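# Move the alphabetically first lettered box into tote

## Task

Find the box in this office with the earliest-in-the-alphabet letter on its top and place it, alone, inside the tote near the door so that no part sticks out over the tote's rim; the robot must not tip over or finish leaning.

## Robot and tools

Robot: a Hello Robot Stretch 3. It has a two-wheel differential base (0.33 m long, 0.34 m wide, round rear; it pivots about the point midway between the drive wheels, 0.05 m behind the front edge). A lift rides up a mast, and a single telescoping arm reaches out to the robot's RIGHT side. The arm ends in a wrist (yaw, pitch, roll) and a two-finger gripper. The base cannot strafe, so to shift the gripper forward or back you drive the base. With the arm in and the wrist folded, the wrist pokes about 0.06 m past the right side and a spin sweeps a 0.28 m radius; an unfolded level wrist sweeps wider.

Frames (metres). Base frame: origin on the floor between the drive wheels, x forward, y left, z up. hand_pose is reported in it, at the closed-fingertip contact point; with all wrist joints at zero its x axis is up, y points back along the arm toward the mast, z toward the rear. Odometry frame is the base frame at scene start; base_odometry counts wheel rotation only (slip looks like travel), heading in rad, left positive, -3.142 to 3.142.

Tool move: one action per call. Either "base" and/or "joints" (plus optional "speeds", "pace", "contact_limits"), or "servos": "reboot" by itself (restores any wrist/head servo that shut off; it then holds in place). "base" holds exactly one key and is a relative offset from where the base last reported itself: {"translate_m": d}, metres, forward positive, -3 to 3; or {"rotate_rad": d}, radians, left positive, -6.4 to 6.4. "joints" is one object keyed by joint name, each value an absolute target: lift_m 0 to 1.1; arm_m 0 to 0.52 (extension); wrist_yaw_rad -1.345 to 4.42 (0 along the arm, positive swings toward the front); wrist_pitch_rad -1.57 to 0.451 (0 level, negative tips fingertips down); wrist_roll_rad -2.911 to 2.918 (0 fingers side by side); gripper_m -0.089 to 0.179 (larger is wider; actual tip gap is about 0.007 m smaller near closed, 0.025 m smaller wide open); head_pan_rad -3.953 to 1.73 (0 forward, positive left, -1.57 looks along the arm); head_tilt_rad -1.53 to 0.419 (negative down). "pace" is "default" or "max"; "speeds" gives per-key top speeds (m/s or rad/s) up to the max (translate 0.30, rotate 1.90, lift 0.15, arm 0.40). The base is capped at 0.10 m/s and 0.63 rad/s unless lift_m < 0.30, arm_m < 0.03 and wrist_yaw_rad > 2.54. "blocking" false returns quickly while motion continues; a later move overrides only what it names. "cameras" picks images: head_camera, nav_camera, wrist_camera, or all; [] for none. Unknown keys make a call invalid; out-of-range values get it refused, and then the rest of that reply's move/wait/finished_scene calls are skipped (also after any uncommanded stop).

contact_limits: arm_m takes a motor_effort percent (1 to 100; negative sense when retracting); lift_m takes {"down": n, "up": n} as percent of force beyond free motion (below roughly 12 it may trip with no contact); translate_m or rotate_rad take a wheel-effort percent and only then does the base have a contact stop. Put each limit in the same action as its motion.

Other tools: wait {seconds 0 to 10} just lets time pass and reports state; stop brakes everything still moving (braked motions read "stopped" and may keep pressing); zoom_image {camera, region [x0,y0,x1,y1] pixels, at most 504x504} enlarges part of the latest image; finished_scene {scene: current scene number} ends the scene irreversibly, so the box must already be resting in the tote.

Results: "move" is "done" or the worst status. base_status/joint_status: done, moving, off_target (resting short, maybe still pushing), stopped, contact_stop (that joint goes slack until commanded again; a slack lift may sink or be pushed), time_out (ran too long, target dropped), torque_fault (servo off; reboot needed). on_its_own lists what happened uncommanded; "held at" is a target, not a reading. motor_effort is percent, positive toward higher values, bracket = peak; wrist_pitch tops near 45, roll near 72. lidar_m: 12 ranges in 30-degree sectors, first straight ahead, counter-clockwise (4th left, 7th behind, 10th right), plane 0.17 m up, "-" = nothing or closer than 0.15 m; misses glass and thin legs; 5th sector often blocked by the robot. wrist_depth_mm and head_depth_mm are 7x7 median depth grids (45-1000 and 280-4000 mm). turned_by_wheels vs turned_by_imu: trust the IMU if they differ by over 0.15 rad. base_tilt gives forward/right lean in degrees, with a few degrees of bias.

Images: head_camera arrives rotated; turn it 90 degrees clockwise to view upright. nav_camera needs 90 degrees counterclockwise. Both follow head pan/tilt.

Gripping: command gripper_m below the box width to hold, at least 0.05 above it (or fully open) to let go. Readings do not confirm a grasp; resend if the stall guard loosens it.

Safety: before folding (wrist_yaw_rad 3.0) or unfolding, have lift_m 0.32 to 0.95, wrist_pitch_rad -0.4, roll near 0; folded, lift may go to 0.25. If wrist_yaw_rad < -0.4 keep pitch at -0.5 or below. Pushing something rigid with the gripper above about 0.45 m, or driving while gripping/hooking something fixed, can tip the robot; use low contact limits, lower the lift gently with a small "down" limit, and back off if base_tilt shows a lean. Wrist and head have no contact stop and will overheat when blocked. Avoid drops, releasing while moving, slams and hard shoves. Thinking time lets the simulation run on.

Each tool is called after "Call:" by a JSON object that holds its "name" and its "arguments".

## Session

Call:
{"name": "move", "arguments": {"joints": {"head_pan_rad": 1.5, "head_tilt_rad": -0.35}, "cameras": ["head_camera", "nav_camera"], "pace": "max"}}

Call:
{"name": "move", "arguments": {"joints": {"head_pan_rad": 0.5}, "cameras": ["head_camera", "nav_camera"], "pace": "max"}}

Call:
{"name": "move", "arguments": {"joints": {"head_pan_rad": -0.5}, "cameras": ["head_camera", "nav_camera"], "pace": "max"}}

Call:
{"name": "move", "arguments": {"joints": {"head_pan_rad": -1.5}, "cameras": ["head_camera", "nav_camera"], "pace": "max"}}

Call:
{"name": "move", "arguments": {"joints": {"head_pan_rad": -2.5}, "cameras": ["head_camera", "nav_camera"], "pace": "max"}}

Call:
{"name": "move", "arguments": {"joints": {"head_pan_rad": -3.6}, "cameras": ["head_camera", "nav_camera"], "pace": "max"}}

Scene clock: 1.03 s.
move: done
base_odometry: x=+0.000 y=+0.000 heading=+0.000
turned_by_wheels: +0.000
turned_by_imu: +0.000
base_tilt: forward=+0.9 right=-0.1
lidar_m: 1.39 2.08 1.12 0.87 0.86 0.92 1.36 1.08 1.14 0.90 0.88 0.95
head_depth_mm: 887 943 1019 1095 1201 1316 1422 / 846 902 970 1046 1133 1227 1350 / 815 869 927 992 1073 1162 1274 / 784 832 888 946 1018 1103 1201 / 752 795 849 902 975 1045 1133 / 737 770 821 873 932 999 1077 / 700 738 784 829 882 946 1026
base_status: not commanded
joint_positions: lift_m=+0.410 arm_m=+0.002 wrist_yaw_rad=+2.888 wrist_pitch_rad=-0.323 wrist_roll_rad=+0.000 gripper_m=+0.037 head_pan_rad=+1.533 head_tilt_rad=-0.349
joint_status: all done
measured_speeds: all 0
motor_effort: left_wheel=-0.1(0.5) right_wheel=+1.5(2.5) lift_m=+26.3(26.6) arm_m=-10.8(10.8) wrist_yaw_rad=+0.8(1.3) wrist_pitch_rad=+2.8(3.1) wrist_roll_rad=+0.8(1.1) gripper_m=-0.2(1.0) head_pan_rad=-0.4(4.9) head_tilt_rad=-1.1(2.8)
hand_pose: x=+0.0377 y=+0.0812 z=+0.4448 quat_wxyz=(+0.201, +0.706, +0.025, +0.678) (m; base frame)
wrist_depth_mm: 128 153 - - - - - / 134 161 - - - - - / 142 156 - - - - - / 151 160 - - - - - / 162 173 - 982 992 991 992 / 739 184 128 729 131 787 799 / 646 196 615 655 615 658 659
pictures: head_camera (sideways), nav_camera (sideways)
Images, in order (width x height): head_camera 896x504, nav_camera 672x504.

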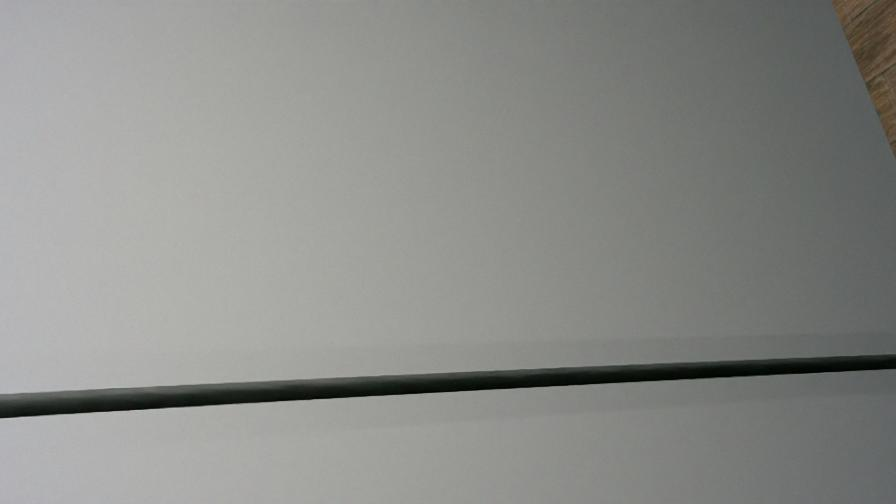

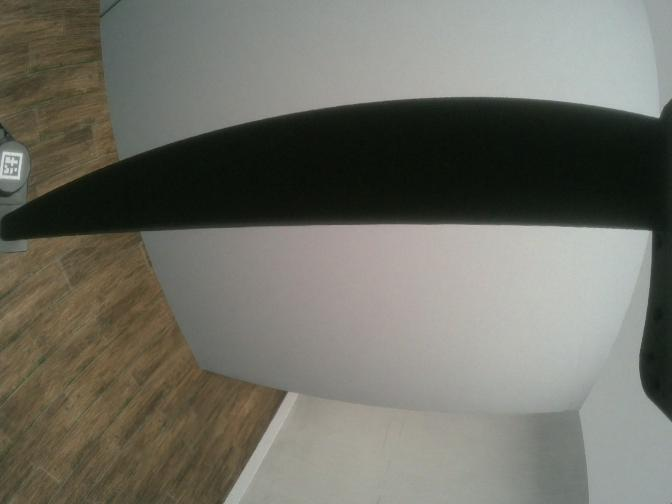

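Scene clock: 1.97 s.
move: done
base_odometry: x=+0.000 y=+0.000 heading=+0.000
turned_by_wheels: +0.000
turned_by_imu: +0.000
base_tilt: forward=+1.0 right=-0.1
lidar_m: 1.39 2.07 1.12 0.87 0.86 0.92 1.36 1.08 1.14 0.89 0.88 0.94
head_depth_mm: 1716 1815 1903 2062 2184 1785 1490 / 1743 1844 1954 2068 2236 1793 1499 / 1765 1858 1998 2124 2242 1846 1495 / 1776 1889 1991 2141 2248 1837 1486 / 1830 1928 2052 2197 2305 1843 1475 / 1852 1968 2078 2255 2329 1821 1478 / 1866 1971 2103 2289 2344 1820 1474
base_status: not commanded
joint_positions: lift_m=+0.410 arm_m=+0.002 wrist_yaw_rad=+2.888 wrist_pitch_rad=-0.323 wrist_roll_rad=+0.000 gripper_m=+0.037 head_pan_rad=+0.495 head_tilt_rad=-0.349
joint_status: all done
measured_speeds: all 0
motor_effort: left_wheel=-0.2(0.4) right_wheel=+2.4(2.6) lift_m=+26.6(26.7) arm_m=-13.5(13.5) wrist_yaw_rad=+0.5(1.1) wrist_pitch_rad=+2.9(3.2) wrist_roll_rad=+0.8(1.1) gripper_m=-0.1(1.4) head_pan_rad=-2.6(4.9) head_tilt_rad=-1.5(3.6)
hand_pose: x=+0.0377 y=+0.0812 z=+0.4448 quat_wxyz=(+0.201, +0.706, +0.025, +0.678) (m; base frame)
wrist_depth_mm: 128 153 - - - - - / 134 161 - - - - - / 142 156 - - - - - / 151 161 - - - - - / 162 172 - 981 975 1000 993 / 757 184 128 735 131 790 792 / 651 195 614 655 617 654 660
pictures: head_camera (sideways), nav_camera (sideways)
Images, in order (width x height): head_camera 896x504, nav_camera 672x504.

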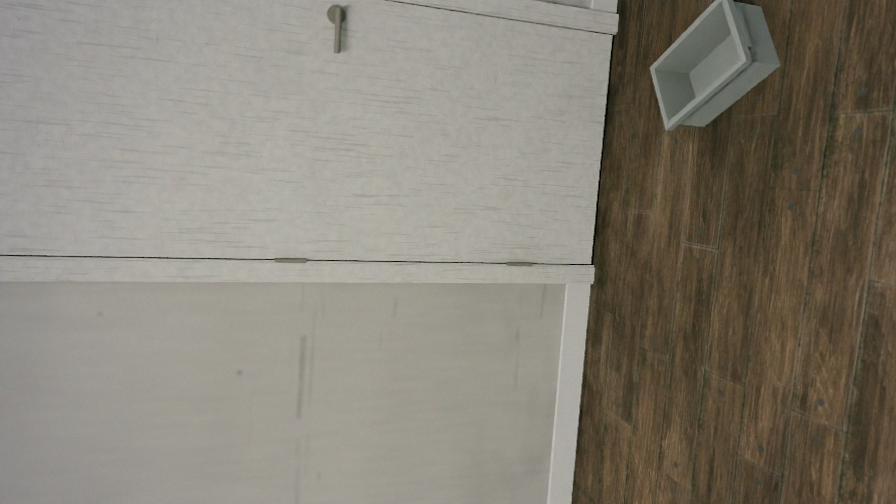

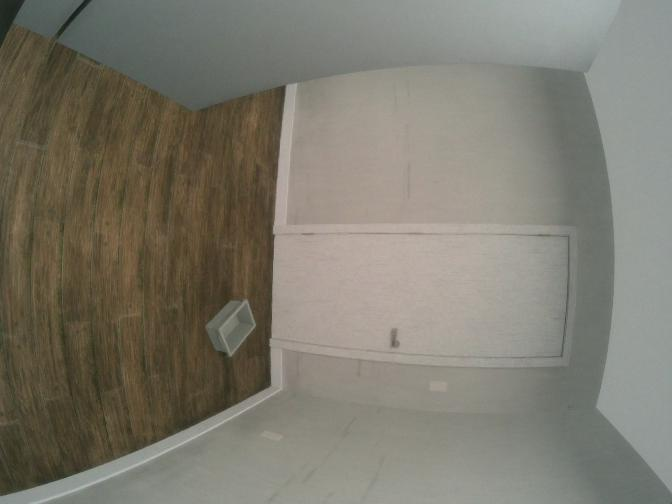

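Scene clock: 2.87 s.
move: done
base_odometry: x=+0.000 y=+0.000 heading=+0.000
turned_by_wheels: +0.000
turned_by_imu: +0.000
base_tilt: forward=+1.1 right=-0.3
lidar_m: 1.39 2.08 1.12 0.87 0.86 0.92 1.36 1.09 1.14 0.90 0.88 0.94
head_depth_mm: 774 812 851 895 944 1001 1058 / 815 867 916 962 1024 1081 1164 / 861 930 981 1046 1111 1192 1270 / 923 1005 1067 1133 1216 1301 1384 / 998 1094 1159 1247 1339 1468 1470 / 1086 1196 1274 1381 1500 1658 1476 / 1217 1315 1421 1556 1709 1776 1464
base_status: not commanded
joint_positions: lift_m=+0.410 arm_m=+0.002 wrist_yaw_rad=+2.888 wrist_pitch_rad=-0.323 wrist_roll_rad=+0.000 gripper_m=+0.037 head_pan_rad=-0.528 head_tilt_rad=-0.350
joint_status: all done
measured_speeds: all 0
motor_effort: left_wheel=-0.4(0.5) right_wheel=+1.8(2.4) lift_m=+26.4(26.9) arm_m=-16.0(16.0) wrist_yaw_rad=+0.9(1.4) wrist_pitch_rad=+2.6(3.1) wrist_roll_rad=+1.0(1.0) gripper_m=-0.4(1.1) head_pan_rad=-0.5(4.4) head_tilt_rad=-2.1(2.2)
hand_pose: x=+0.0377 y=+0.0812 z=+0.4448 quat_wxyz=(+0.201, +0.706, +0.025, +0.678) (m; base frame)
wrist_depth_mm: 128 153 - - - - - / 134 161 - - - - - / 142 156 - - - - - / 151 160 - - - - - / 162 172 - 988 993 993 - / 760 185 128 731 131 800 802 / 650 196 616 656 617 659 661
pictures: head_camera (sideways), nav_camera (sideways)
Images, in order (width x height): head_camera 896x504, nav_camera 672x504.

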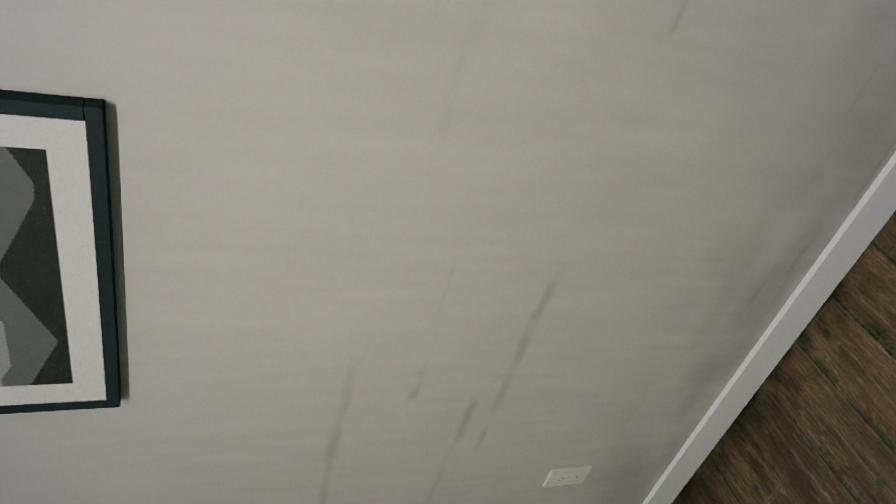

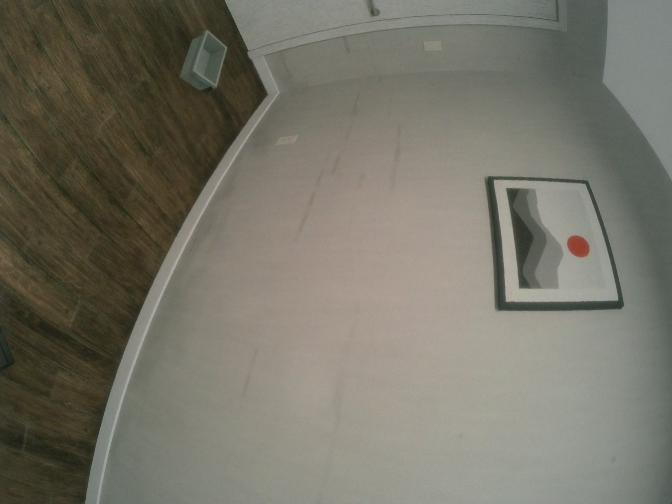

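Scene clock: 3.77 s.
move: done
base_odometry: x=+0.000 y=+0.000 heading=+0.000
turned_by_wheels: +0.000
turned_by_imu: +0.000
base_tilt: forward=+0.8 right=+0.0
lidar_m: 1.39 2.08 1.11 0.87 0.86 0.92 1.36 1.08 1.14 0.90 0.88 0.94
head_depth_mm: 853 909 980 1059 1158 1256 1380 / 826 879 944 1020 1097 1200 1314 / 799 853 908 981 1057 1141 1252 / 771 820 877 943 1011 1093 1194 / 751 796 849 905 965 1045 1145 / 731 772 821 873 940 1009 1092 / 709 747 794 841 903 967 1048
base_status: not commanded
joint_positions: lift_m=+0.410 arm_m=+0.002 wrist_yaw_rad=+2.888 wrist_pitch_rad=-0.323 wrist_roll_rad=+0.000 gripper_m=+0.037 head_pan_rad=-1.537 head_tilt_rad=-0.350
joint_status: all done
measured_speeds: all 0
motor_effort: left_wheel=-0.3(0.5) right_wheel=+2.1(2.4) lift_m=+26.7(27.0) arm_m=-18.6(18.6) wrist_yaw_rad=+0.9(1.1) wrist_pitch_rad=+2.9(3.1) wrist_roll_rad=+0.8(1.0) gripper_m=-0.1(1.0) head_pan_rad=+1.8(5.4) head_tilt_rad=-1.9(2.4)
hand_pose: x=+0.0377 y=+0.0812 z=+0.4448 quat_wxyz=(+0.201, +0.706, +0.025, +0.678) (m; base frame)
wrist_depth_mm: 128 153 - - - - - / 134 161 - - - - - / 142 157 - - - - - / 151 160 - - - - - / 162 172 - 981 988 976 - / 753 184 128 734 131 780 782 / 645 195 613 662 614 654 653
pictures: head_camera (sideways), nav_camera (sideways)
Images, in order (width x height): head_camera 896x504, nav_camera 672x504.

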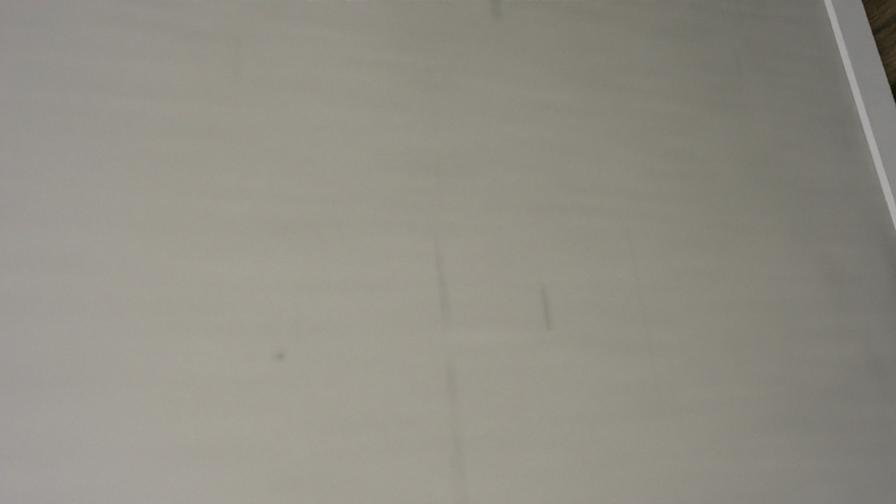

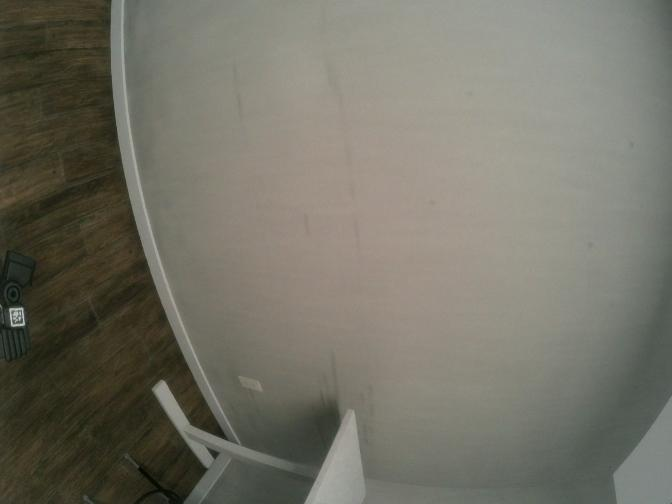

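Scene clock: 4.67 s.
move: done
base_odometry: x=+0.000 y=+0.000 heading=+0.000
turned_by_wheels: +0.000
turned_by_imu: +0.000
base_tilt: forward=+1.0 right=-0.1
lidar_m: 1.40 2.08 1.11 0.87 0.86 0.92 1.36 1.09 1.14 0.89 0.88 0.95
head_depth_mm: 1390 1459 1530 1022 1734 1811 1497 / 1419 1483 1558 1016 1429 1669 1419 / 1445 1523 1589 1088 1410 1740 1456 / 1478 1559 1632 1080 1871 1787 1485 / 1513 1588 1687 1079 1980 1838 1488 / 1548 1635 1715 1151 1925 1653 1480 / 1511 1559 1564 1241 1730 1717 1485
base_status: not commanded
joint_positions: lift_m=+0.410 arm_m=+0.002 wrist_yaw_rad=+2.888 wrist_pitch_rad=-0.323 wrist_roll_rad=+0.000 gripper_m=+0.037 head_pan_rad=-2.541 head_tilt_rad=-0.350
joint_status: all done
measured_speeds: all 0
motor_effort: left_wheel=-0.2(0.4) right_wheel=+1.8(2.5) lift_m=+27.2(27.2) arm_m=-20.8(20.9) wrist_yaw_rad=+0.9(1.4) wrist_pitch_rad=+2.7(3.1) wrist_roll_rad=+0.8(1.0) gripper_m=-0.2(1.2) head_pan_rad=+0.9(4.8) head_tilt_rad=-2.3(3.1)
hand_pose: x=+0.0377 y=+0.0812 z=+0.4448 quat_wxyz=(+0.201, +0.706, +0.025, +0.678) (m; base frame)
wrist_depth_mm: 128 153 - - - - - / 134 161 - - - - - / 142 156 - - - - - / 151 161 - - - - - / 162 172 - 979 - 999 970 / 741 184 128 727 132 797 793 / 654 195 617 662 616 663 654
pictures: head_camera (sideways), nav_camera (sideways)
Images, in order (width x height): head_camera 896x504, nav_camera 672x504.

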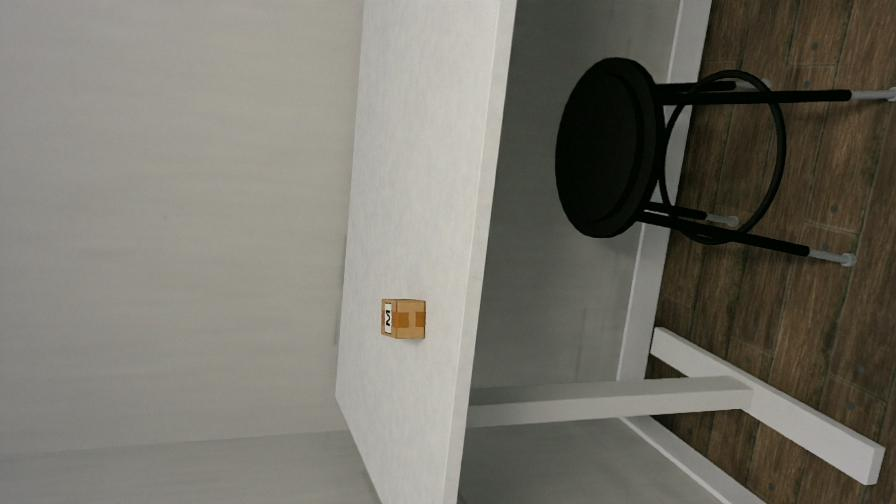

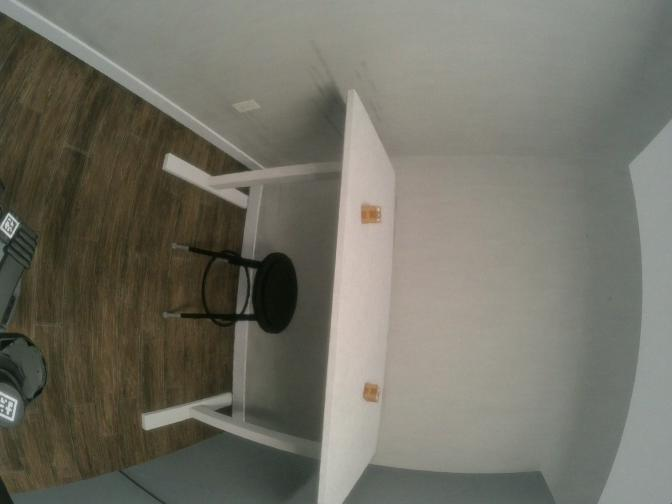

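Scene clock: 5.57 s.
move: done
base_odometry: x=+0.000 y=+0.000 heading=+0.000
turned_by_wheels: +0.000
turned_by_imu: +0.000
base_tilt: forward=+0.8 right=-0.1
lidar_m: 1.39 2.08 1.11 0.87 0.86 0.92 1.36 1.08 1.14 0.90 0.88 0.94
head_depth_mm: 769 805 842 885 932 988 1042 / 821 863 905 957 1011 1071 1145 / 880 925 982 1039 1108 1180 1262 / 958 1005 1064 1139 1222 1318 1391 / 1030 1095 1167 1249 1343 1467 1482 / 1120 1202 1291 1385 1515 1666 1480 / 1234 1323 1450 1242 1737 1786 1442
base_status: not commanded
joint_positions: lift_m=+0.410 arm_m=+0.002 wrist_yaw_rad=+2.888 wrist_pitch_rad=-0.323 wrist_roll_rad=+0.000 gripper_m=+0.037 head_pan_rad=-3.644 head_tilt_rad=-0.350
joint_status: all done
measured_speeds: all 0
motor_effort: left_wheel=-0.2(0.5) right_wheel=+2.5(2.5) lift_m=+27.0(27.5) arm_m=-23.4(23.4) wrist_yaw_rad=+0.7(1.2) wrist_pitch_rad=+2.7(3.0) wrist_roll_rad=+0.8(1.0) gripper_m=-0.2(1.6) head_pan_rad=+0.9(4.3) head_tilt_rad=-1.9(2.4)
hand_pose: x=+0.0377 y=+0.0812 z=+0.4448 quat_wxyz=(+0.201, +0.706, +0.025, +0.678) (m; base frame)
wrist_depth_mm: 128 154 - - - - - / 134 161 - - - - - / 142 156 - - - - - / 151 161 - - - - - / 163 172 - 978 983 987 987 / 750 184 128 725 131 791 784 / 649 195 621 656 616 662 651
pictures: head_camera (sideways), nav_camera (sideways)
Images, in order (width x height): head_camera 896x504, nav_camera 672x504.

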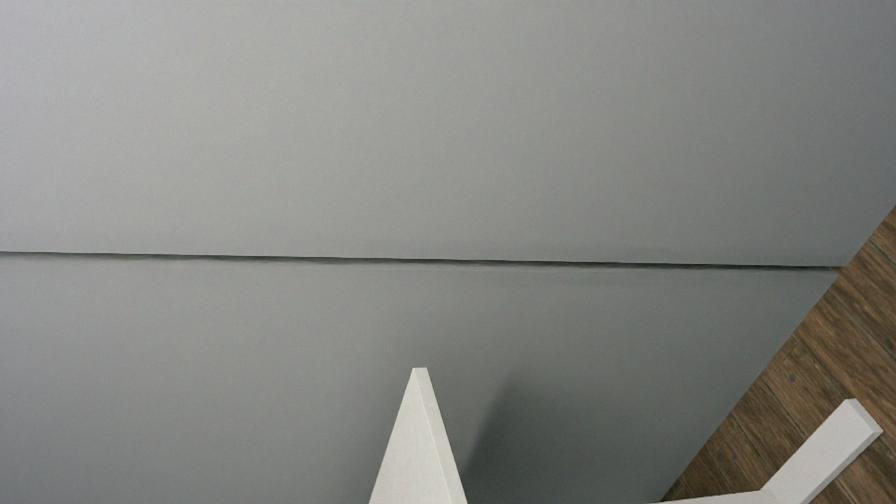

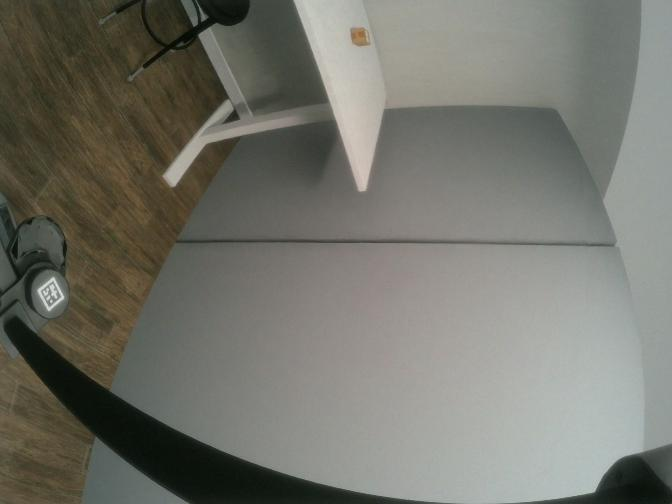

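Call:
{"name": "move", "arguments": {"joints": {"head_pan_rad": -2.9, "head_tilt_rad": -0.3}, "cameras": ["head_camera"], "pace": "max"}}

Scene clock: 24.10 s.
move: done
base_odometry: x=+0.000 y=+0.000 heading=+0.000
turned_by_wheels: +0.000
turned_by_imu: +0.001
base_tilt: forward=+0.9 right=+0.0
lidar_m: 1.39 2.07 1.12 0.87 0.86 0.92 1.36 1.09 1.15 0.90 0.88 0.95
head_depth_mm: 1486 1571 1667 1174 1411 1563 1528 / 1481 1559 1653 1166 1869 1927 1565 / 1461 1542 1629 1161 1844 1908 1558 / 1450 1524 1608 1145 1825 1904 1547 / 1439 1510 1603 1135 1441 1568 1504 / 1432 1500 1580 1131 1443 1561 1509 / 1410 1493 1564 1124 1761 1840 1502
base_status: not commanded
joint_positions: lift_m=+0.410 arm_m=+0.002 wrist_yaw_rad=+2.888 wrist_pitch_rad=-0.323 wrist_roll_rad=+0.000 gripper_m=+0.037 head_pan_rad=-2.882 head_tilt_rad=-0.305
joint_status: all done
measured_speeds: all 0
motor_effort: left_wheel=-0.4(0.4) right_wheel=+1.9(2.2) lift_m=+27.9(28.1) arm_m=-23.2(23.5) wrist_yaw_rad=+1.0(1.3) wrist_pitch_rad=+2.7(3.0) wrist_roll_rad=+0.7(1.0) gripper_m=-0.2(0.9) head_pan_rad=+0.2(4.9) head_tilt_rad=+2.7(6.1)
hand_pose: x=+0.0377 y=+0.0812 z=+0.4448 quat_wxyz=(+0.201, +0.706, +0.025, +0.678) (m; base frame)
wrist_depth_mm: 128 154 - - - - - / 134 161 - - - - - / 142 156 - - - - - / 151 160 - - - - - / 162 172 - - 989 977 997 / 753 184 128 735 131 789 787 / 648 195 613 651 613 658 656
pictures: head_camera (sideways)
Images, in order (width x height): head_camera 896x504.

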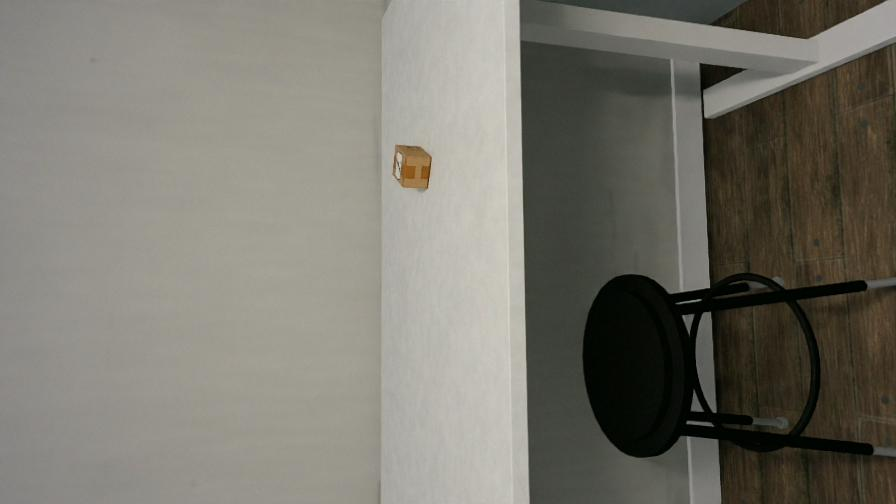

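Call:
{"name": "zoom_image", "arguments": {"camera": "head_camera", "region": [380, 135, 445, 200]}}

Call:
{"name": "move", "arguments": {"cameras": ["nav_camera"]}}

Scaled by 7.754 from the camera's 896x504 image, which has a finer 1280x720 frame.

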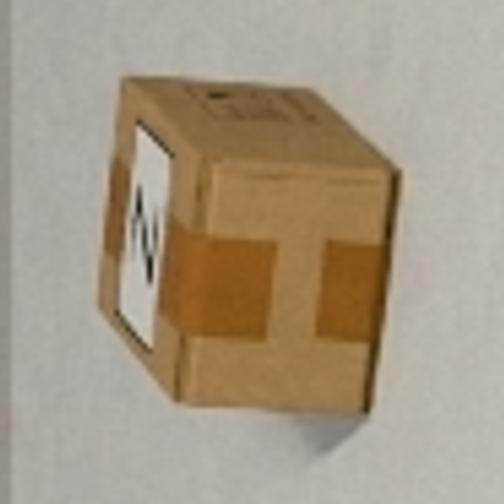

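Scene clock: 41.63 s.
base_odometry: x=+0.000 y=+0.000 heading=+0.000
turned_by_wheels: +0.000
turned_by_imu: +0.001
base_tilt: forward=+1.0 right=-0.1
lidar_m: 1.40 2.07 1.12 0.87 0.86 0.92 1.36 1.08 1.14 0.89 0.88 0.94
head_depth_mm: 1502 1597 1681 1195 1428 1497 1541 / 1490 1577 1653 1181 1857 1948 1580 / 1483 1560 1648 1172 1851 1917 1552 / 1454 1532 1627 1164 1812 1889 1553 / 1448 1513 1599 1149 1501 1584 1508 / 1420 1502 1573 1150 1452 1563 1558 / 1416 1474 1567 1130 1731 1817 1514
base_status: not commanded
joint_positions: lift_m=+0.410 arm_m=+0.002 wrist_yaw_rad=+2.888 wrist_pitch_rad=-0.323 wrist_roll_rad=+0.000 gripper_m=+0.037 head_pan_rad=-2.899 head_tilt_rad=-0.300
joint_status: all done
measured_speeds: all 0
motor_effort: left_wheel=-0.2(0.4) right_wheel=+1.9(2.2) lift_m=+29.0(28.1) arm_m=-22.5(23.5) wrist_yaw_rad=+1.0(1.3) wrist_pitch_rad=+2.8(3.0) wrist_roll_rad=+0.8(1.0) gripper_m=+0.4(0.9) head_pan_rad=-2.4(4.9) head_tilt_rad=+3.3(6.1)
hand_pose: x=+0.0377 y=+0.0812 z=+0.4448 quat_wxyz=(+0.201, +0.706, +0.025, +0.678) (m; base frame)
wrist_depth_mm: 128 153 - - - - - / 134 161 - - - - - / 142 156 - - - - - / 151 160 - - - - - / 162 172 - 993 987 984 - / 753 184 128 727 131 785 781 / 652 195 619 661 618 660 667
pictures: nav_camera (sideways)
Images, in order (width x height): nav_camera 672x504.

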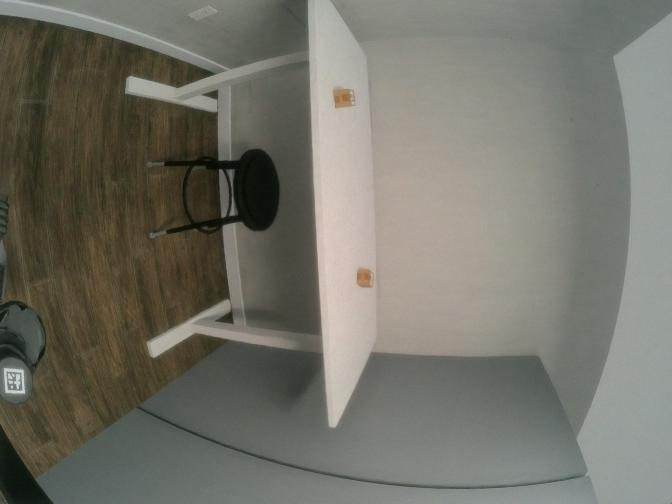

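Call:
{"name": "move", "arguments": {"base": {"rotate_rad": 0.526}, "joints": {"lift_m": 0.285, "head_pan_rad": 0.0, "head_tilt_rad": -0.3}, "pace": "max", "cameras": ["nav_camera"]}}

Scene clock: 54.50 s.
move: done
base_odometry: x=+0.000 y=+0.000 heading=+0.526
turned_by_wheels: +0.526
turned_by_imu: +0.525
base_tilt: forward=+1.0 right=+0.0
lidar_m: 2.08 1.11 0.87 0.86 0.92 1.35 1.08 1.15 0.90 0.88 0.94 1.39
head_depth_mm: 1735 1791 1895 2004 2141 1917 1545 / 1746 1836 1952 2060 2145 1965 1571 / 1778 1865 1971 2091 2209 1968 1579 / 1824 1915 2030 2116 2253 1959 1560 / 1862 1959 2064 2187 2305 1953 1550 / 1878 1998 2122 2254 2340 1955 1555 / 1930 2038 2137 2285 2363 1937 1546
base_status: done
joint_positions: lift_m=+0.285 arm_m=+0.002 wrist_yaw_rad=+2.888 wrist_pitch_rad=-0.324 wrist_roll_rad=+0.000 gripper_m=+0.037 head_pan_rad=+0.016 head_tilt_rad=-0.299
joint_status: all done
measured_speeds: translate_m=+0.000 rotate_rad=+0.000 lift_m=+0.000 arm_m=+0.000 wrist_yaw_rad=+0.000 wrist_pitch_rad=+0.000 wrist_roll_rad=+0.000 head_pan_rad=-0.024 head_tilt_rad=+0.000
motor_effort: left_wheel=-7.3(14.8) right_wheel=+7.0(13.9) lift_m=+22.8(27.2) arm_m=-21.4(23.4) wrist_yaw_rad=+0.9(1.2) wrist_pitch_rad=+3.3(3.4) wrist_roll_rad=+0.9(1.1) gripper_m=-0.1(1.3) head_pan_rad=-3.2(5.5) head_tilt_rad=+2.8(6.8)
hand_pose: x=+0.0376 y=+0.0810 z=+0.3193 quat_wxyz=(+0.202, +0.706, +0.025, +0.678) (m; base frame)
wrist_depth_mm: 128 140 - 854 - - - / 135 145 - 915 - - - / 142 149 - 985 - - - / 151 160 940 930 - - - / 169 174 785 760 753 757 758 / 578 185 128 559 131 613 606 / 499 197 471 507 472 507 512
pictures: nav_camera (sideways)
Images, in order (width x height): nav_camera 672x504.

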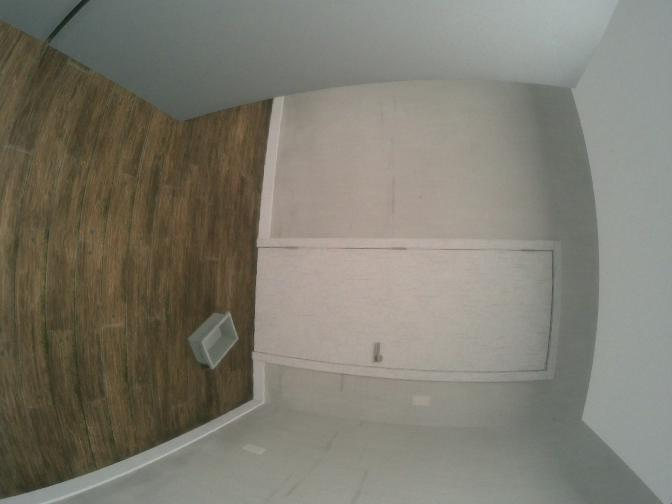

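Call:
{"name": "move", "arguments": {"base": {"translate_m": 1.58}, "joints": {"head_pan_rad": 1.386, "head_tilt_rad": -0.35}, "pace": "max", "cameras": ["head_camera", "nav_camera"]}}

Scene clock: 63.97 s.
move: done
base_odometry: x=+1.367 y=+0.793 heading=+0.526
turned_by_wheels: +0.000
turned_by_imu: +0.000
base_tilt: forward=+1.0 right=+0.0
lidar_m: 0.51 0.53 0.83 3.24 0.96 1.11 2.64 1.34 1.05 1.03 0.67 0.52
head_depth_mm: 1464 1489 1485 1486 1470 1464 1414 / 2136 2116 2078 2098 2113 1785 1495 / 3199 3418 3494 3174 2458 1852 1483 / 3165 3366 3644 3634 2451 1842 1496 / 3225 3355 3610 3626 2430 1835 1484 / 3158 3330 3551 3309 2419 1835 1479 / 3220 3417 3567 3597 2400 1837 1440
base_status: done
joint_positions: lift_m=+0.285 arm_m=+0.002 wrist_yaw_rad=+2.888 wrist_pitch_rad=-0.324 wrist_roll_rad=+0.000 gripper_m=+0.037 head_pan_rad=+1.386 head_tilt_rad=-0.350
joint_status: all done
measured_speeds: all 0
motor_effort: left_wheel=+6.0(15.0) right_wheel=+2.7(14.4) lift_m=+28.4(30.2) arm_m=-12.2(19.1) wrist_yaw_rad=+0.8(1.5) wrist_pitch_rad=+3.0(3.5) wrist_roll_rad=+0.7(1.1) gripper_m=+0.2(1.4) head_pan_rad=-3.6(5.1) head_tilt_rad=-1.8(4.0)
hand_pose: x=+0.0376 y=+0.0810 z=+0.3193 quat_wxyz=(+0.202, +0.706, +0.025, +0.678) (m; base frame)
wrist_depth_mm: 128 - - - - - - / 134 - - - - - - / 142 - - - - - - / 151 169 - 998 995 - - / 169 174 790 751 754 716 - / 586 184 128 560 132 604 524 / 499 197 470 501 474 513 511
pictures: head_camera (sideways), nav_camera (sideways)
Images, in order (width x height): head_camera 896x504, nav_camera 672x504.

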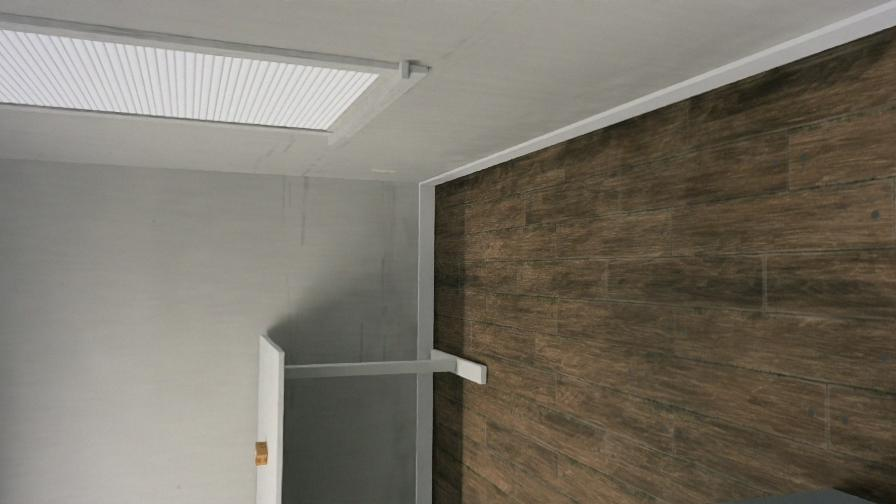

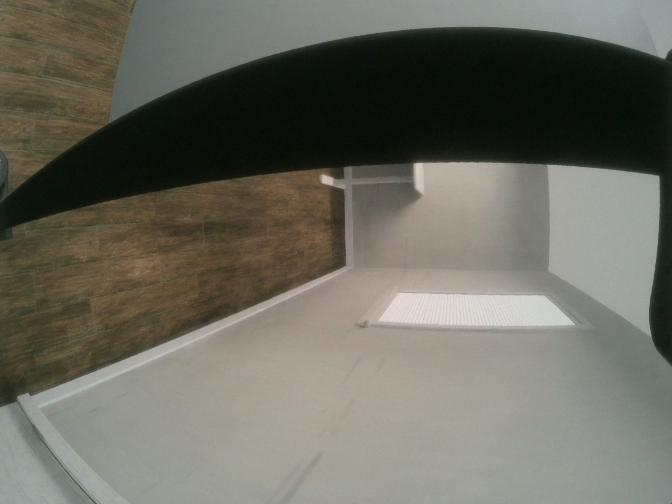

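Call:
{"name": "move", "arguments": {"base": {"rotate_rad": 1.386}, "joints": {"head_pan_rad": 0.35, "head_tilt_rad": -0.3}, "pace": "max", "cameras": ["nav_camera"]}}

Call:
{"name": "move", "arguments": {"base": {"translate_m": 1.0}, "joints": {"head_pan_rad": 0.5, "head_tilt_rad": -0.3}, "pace": "max", "cameras": ["head_camera", "nav_camera"]}}

Scene clock: 71.83 s.
move: done
base_odometry: x=+1.367 y=+0.793 heading=+1.911
turned_by_wheels: +1.386
turned_by_imu: +1.381
base_tilt: forward=+0.9 right=+0.0
lidar_m: 1.49 0.83 0.91 1.99 1.65 1.11 1.03 0.81 0.55 0.51 0.52 0.69
head_depth_mm: 3123 3225 3393 3587 2667 1964 1573 / 3247 3326 3477 3603 2668 1956 1572 / 3270 3425 3581 3726 2637 1975 1552 / 3404 3521 3655 3782 2649 1970 1551 / 986 1034 1087 1153 1215 1295 1376 / 805 836 866 901 951 992 1046 / 682 718 751 797 845 908 978
base_status: done
joint_positions: lift_m=+0.285 arm_m=+0.002 wrist_yaw_rad=+2.888 wrist_pitch_rad=-0.324 wrist_roll_rad=+0.000 gripper_m=+0.037 head_pan_rad=+0.337 head_tilt_rad=-0.302
joint_status: all done
measured_speeds: translate_m=+0.000 rotate_rad=+0.000 lift_m=+0.000 arm_m=+0.000 wrist_yaw_rad=+0.000 wrist_pitch_rad=+0.000 wrist_roll_rad=+0.000 head_pan_rad=+0.024 head_tilt_rad=+0.000
motor_effort: left_wheel=-8.6(16.5) right_wheel=+8.5(16.8) lift_m=+21.9(24.8) arm_m=-19.9(20.1) wrist_yaw_rad=+0.7(1.3) wrist_pitch_rad=+2.9(3.5) wrist_roll_rad=+0.8(1.1) gripper_m=-0.6(1.2) head_pan_rad=+2.6(4.5) head_tilt_rad=+3.7(5.8)
hand_pose: x=+0.0376 y=+0.0810 z=+0.3193 quat_wxyz=(+0.202, +0.706, +0.025, +0.678) (m; base frame)
wrist_depth_mm: 129 - - - - - - / 134 - - - - - - / 142 - - - - - - / 152 169 999 - 1000 - - / 169 174 781 745 753 760 761 / 586 185 128 563 131 603 608 / 495 197 474 508 475 508 507
pictures: nav_camera (sideways)
Images, in order (width x height): nav_camera 672x504.

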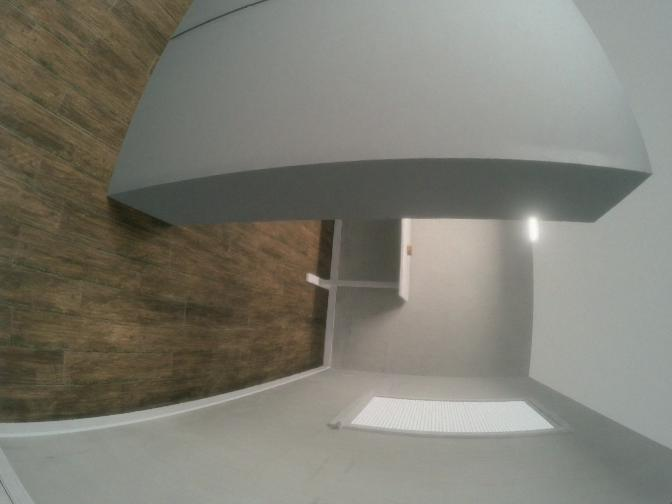

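Scene clock: 76.50 s.
move: done
base_odometry: x=+1.033 y=+1.735 heading=+1.911
turned_by_wheels: +0.000
turned_by_imu: -0.001
base_tilt: forward=+1.0 right=-0.2
lidar_m: 1.18 2.36 3.37 0.54 0.55 2.18 2.02 0.68 0.46 0.43 0.43 0.55
head_depth_mm: 2345 2451 2526 2685 2683 1987 1581 / 2419 2537 2569 2791 2473 1983 1571 / 2518 2631 2723 2926 2710 1952 1564 / 2640 2759 2853 3111 2680 1952 1561 / 2732 2904 3026 3289 2662 1968 1566 / 2898 3051 3173 3367 2657 1947 1544 / 3043 3300 3402 3587 2599 1938 1557
base_status: done
joint_positions: lift_m=+0.285 arm_m=+0.002 wrist_yaw_rad=+2.888 wrist_pitch_rad=-0.324 wrist_roll_rad=+0.000 gripper_m=+0.037 head_pan_rad=+0.500 head_tilt_rad=-0.299
joint_status: all done
measured_speeds: all 0
motor_effort: left_wheel=+1.4(15.6) right_wheel=+2.9(14.8) lift_m=+22.8(23.1) arm_m=-22.3(23.5) wrist_yaw_rad=+1.1(1.3) wrist_pitch_rad=+2.9(3.4) wrist_roll_rad=+0.8(1.1) gripper_m=-0.7(1.3) head_pan_rad=+2.7(5.1) head_tilt_rad=+3.9(5.8)
hand_pose: x=+0.0376 y=+0.0810 z=+0.3193 quat_wxyz=(+0.202, +0.706, +0.025, +0.678) (m; base frame)
wrist_depth_mm: 128 140 - - - - - / 134 146 - - - - - / 142 149 - - - - - / 151 159 - 1000 - - - / 169 171 - 726 757 755 767 / 575 184 128 560 131 599 610 / 506 197 473 507 475 505 509
pictures: head_camera (sideways), nav_camera (sideways)
Images, in order (width x height): head_camera 896x504, nav_camera 672x504.

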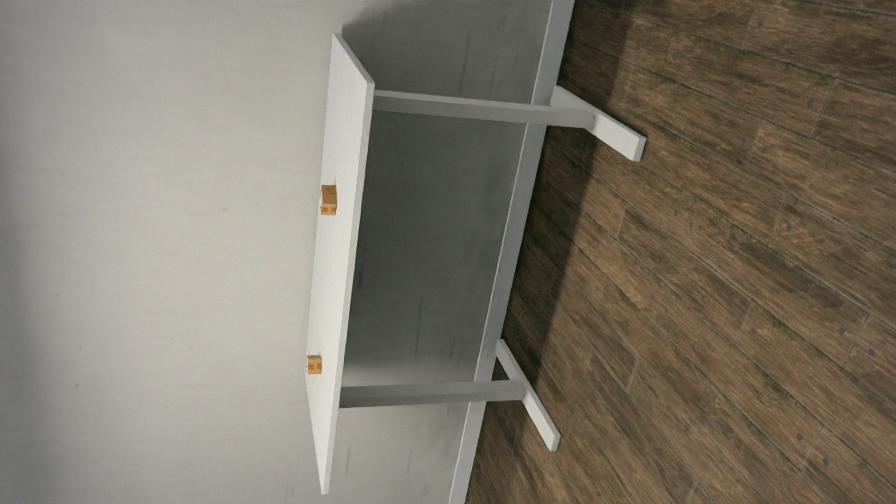

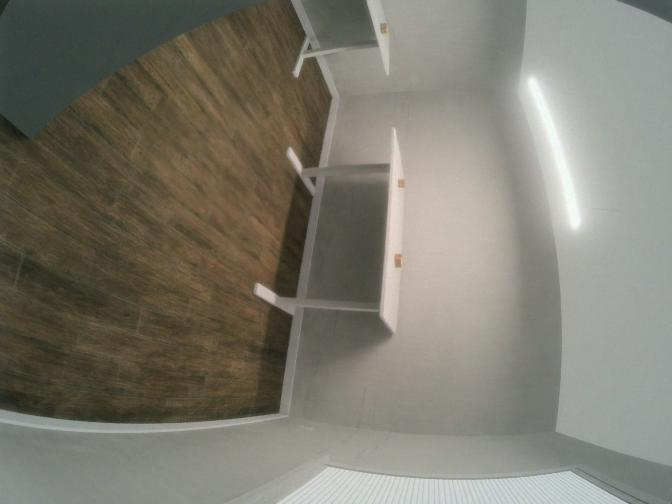

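Call:
{"name": "move", "arguments": {"base": {"translate_m": 0.4}, "pace": "max", "cameras": []}}

Call:
{"name": "move", "arguments": {"base": {"rotate_rad": 1.109}, "joints": {"head_pan_rad": 0.2, "head_tilt_rad": -0.3}, "pace": "max", "cameras": ["head_camera", "nav_camera"]}}

Scene clock: 99.97 s.
move: done
base_odometry: x=+0.899 y=+2.112 heading=+1.911
turned_by_wheels: +0.000
turned_by_imu: +0.000
base_tilt: forward=+1.2 right=-0.1
lidar_m: 1.06 1.99 2.65 1.48 0.68 0.75 2.42 0.61 0.41 0.38 0.39 0.49
head_depth_mm: 1979 2063 2169 2265 2394 1980 1568 / 2065 2166 2235 2390 2467 1988 1561 / 2169 2278 2323 2464 2441 1962 1564 / 2237 2354 2418 2647 2664 1950 1557 / 2358 2505 2553 2848 2649 1963 1555 / 2476 2592 2671 2999 2659 1941 1550 / 2608 2808 2848 3086 2633 1937 1545
base_status: done
joint_positions: lift_m=+0.285 arm_m=+0.002 wrist_yaw_rad=+2.888 wrist_pitch_rad=-0.324 wrist_roll_rad=+0.000 gripper_m=+0.037 head_pan_rad=+0.500 head_tilt_rad=-0.299
joint_status: not commanded
measured_speeds: all 0
motor_effort: left_wheel=+6.6(16.2) right_wheel=+2.1(12.3) lift_m=+25.3(25.7) arm_m=-20.9(21.8) wrist_yaw_rad=+1.0(1.2) wrist_pitch_rad=+3.1(3.5) wrist_roll_rad=+0.7(1.1) gripper_m=-0.5(1.3) head_pan_rad=+2.4(4.2) head_tilt_rad=+1.2(3.4)
hand_pose: x=+0.0376 y=+0.0810 z=+0.3193 quat_wxyz=(+0.202, +0.706, +0.025, +0.678) (m; base frame)
wrist_depth_mm: 128 - - - - - - / 134 - - - - - - / 142 - - - - - - / 151 169 - - - - - / 162 174 796 752 758 761 751 / 576 185 128 557 131 606 603 / 498 197 473 505 479 506 510
pictures: none
No camera images: "cameras" was empty.

Scene clock: 101.77 s.
move: done
base_odometry: x=+0.899 y=+2.112 heading=+3.020
turned_by_wheels: +1.109
turned_by_imu: +1.105
base_tilt: forward=+1.1 right=-0.1
lidar_m: 2.64 1.48 0.62 0.78 1.81 0.58 0.40 0.38 0.39 0.52 1.23 1.99
head_depth_mm: 3359 3580 3651 3613 2704 1996 1570 / 3285 3364 3627 3780 2710 1970 1564 / 3162 3308 3478 3614 2670 1964 1562 / 3069 3234 3329 3586 2636 1958 1559 / 2963 3118 3231 3459 2657 1960 1552 / 2892 3005 3210 3337 2628 1968 1551 / 2888 2978 3018 3198 2663 1941 1542
base_status: done
joint_positions: lift_m=+0.285 arm_m=+0.002 wrist_yaw_rad=+2.888 wrist_pitch_rad=-0.324 wrist_roll_rad=+0.000 gripper_m=+0.037 head_pan_rad=+0.200 head_tilt_rad=-0.299
joint_status: all done
measured_speeds: all 0
motor_effort: left_wheel=-7.6(16.7) right_wheel=+8.3(16.8) lift_m=+26.4(26.8) arm_m=-22.9(23.7) wrist_yaw_rad=+0.8(1.2) wrist_pitch_rad=+3.1(3.3) wrist_roll_rad=+0.8(1.1) gripper_m=-0.3(1.0) head_pan_rad=-3.0(4.6) head_tilt_rad=+1.4(3.1)
hand_pose: x=+0.0376 y=+0.0810 z=+0.3193 quat_wxyz=(+0.202, +0.706, +0.025, +0.678) (m; base frame)
wrist_depth_mm: 128 - - - - - - / 135 - - - 630 - - / 142 - - - - - - / 151 169 - 963 802 - - / 169 174 786 756 721 773 752 / 583 185 128 565 131 608 601 / 502 197 473 504 474 507 506
pictures: head_camera (sideways), nav_camera (sideways)
Images, in order (width x height): head_camera 896x504, nav_camera 672x504.

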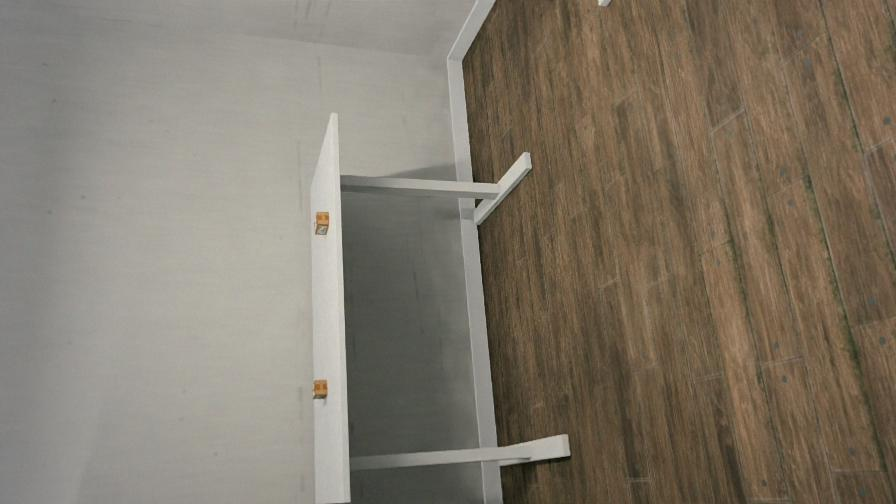

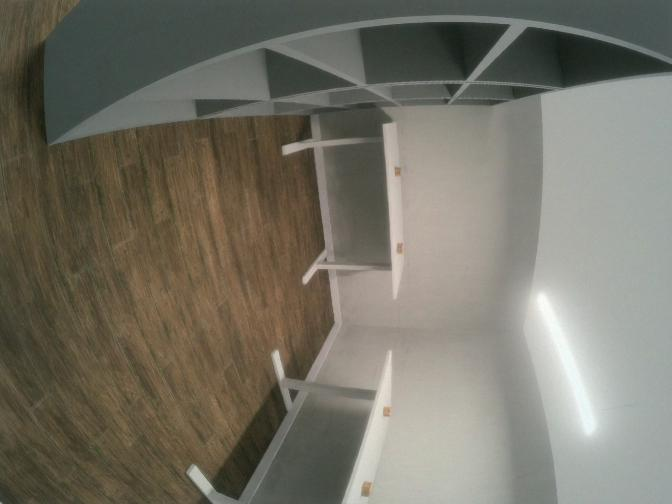

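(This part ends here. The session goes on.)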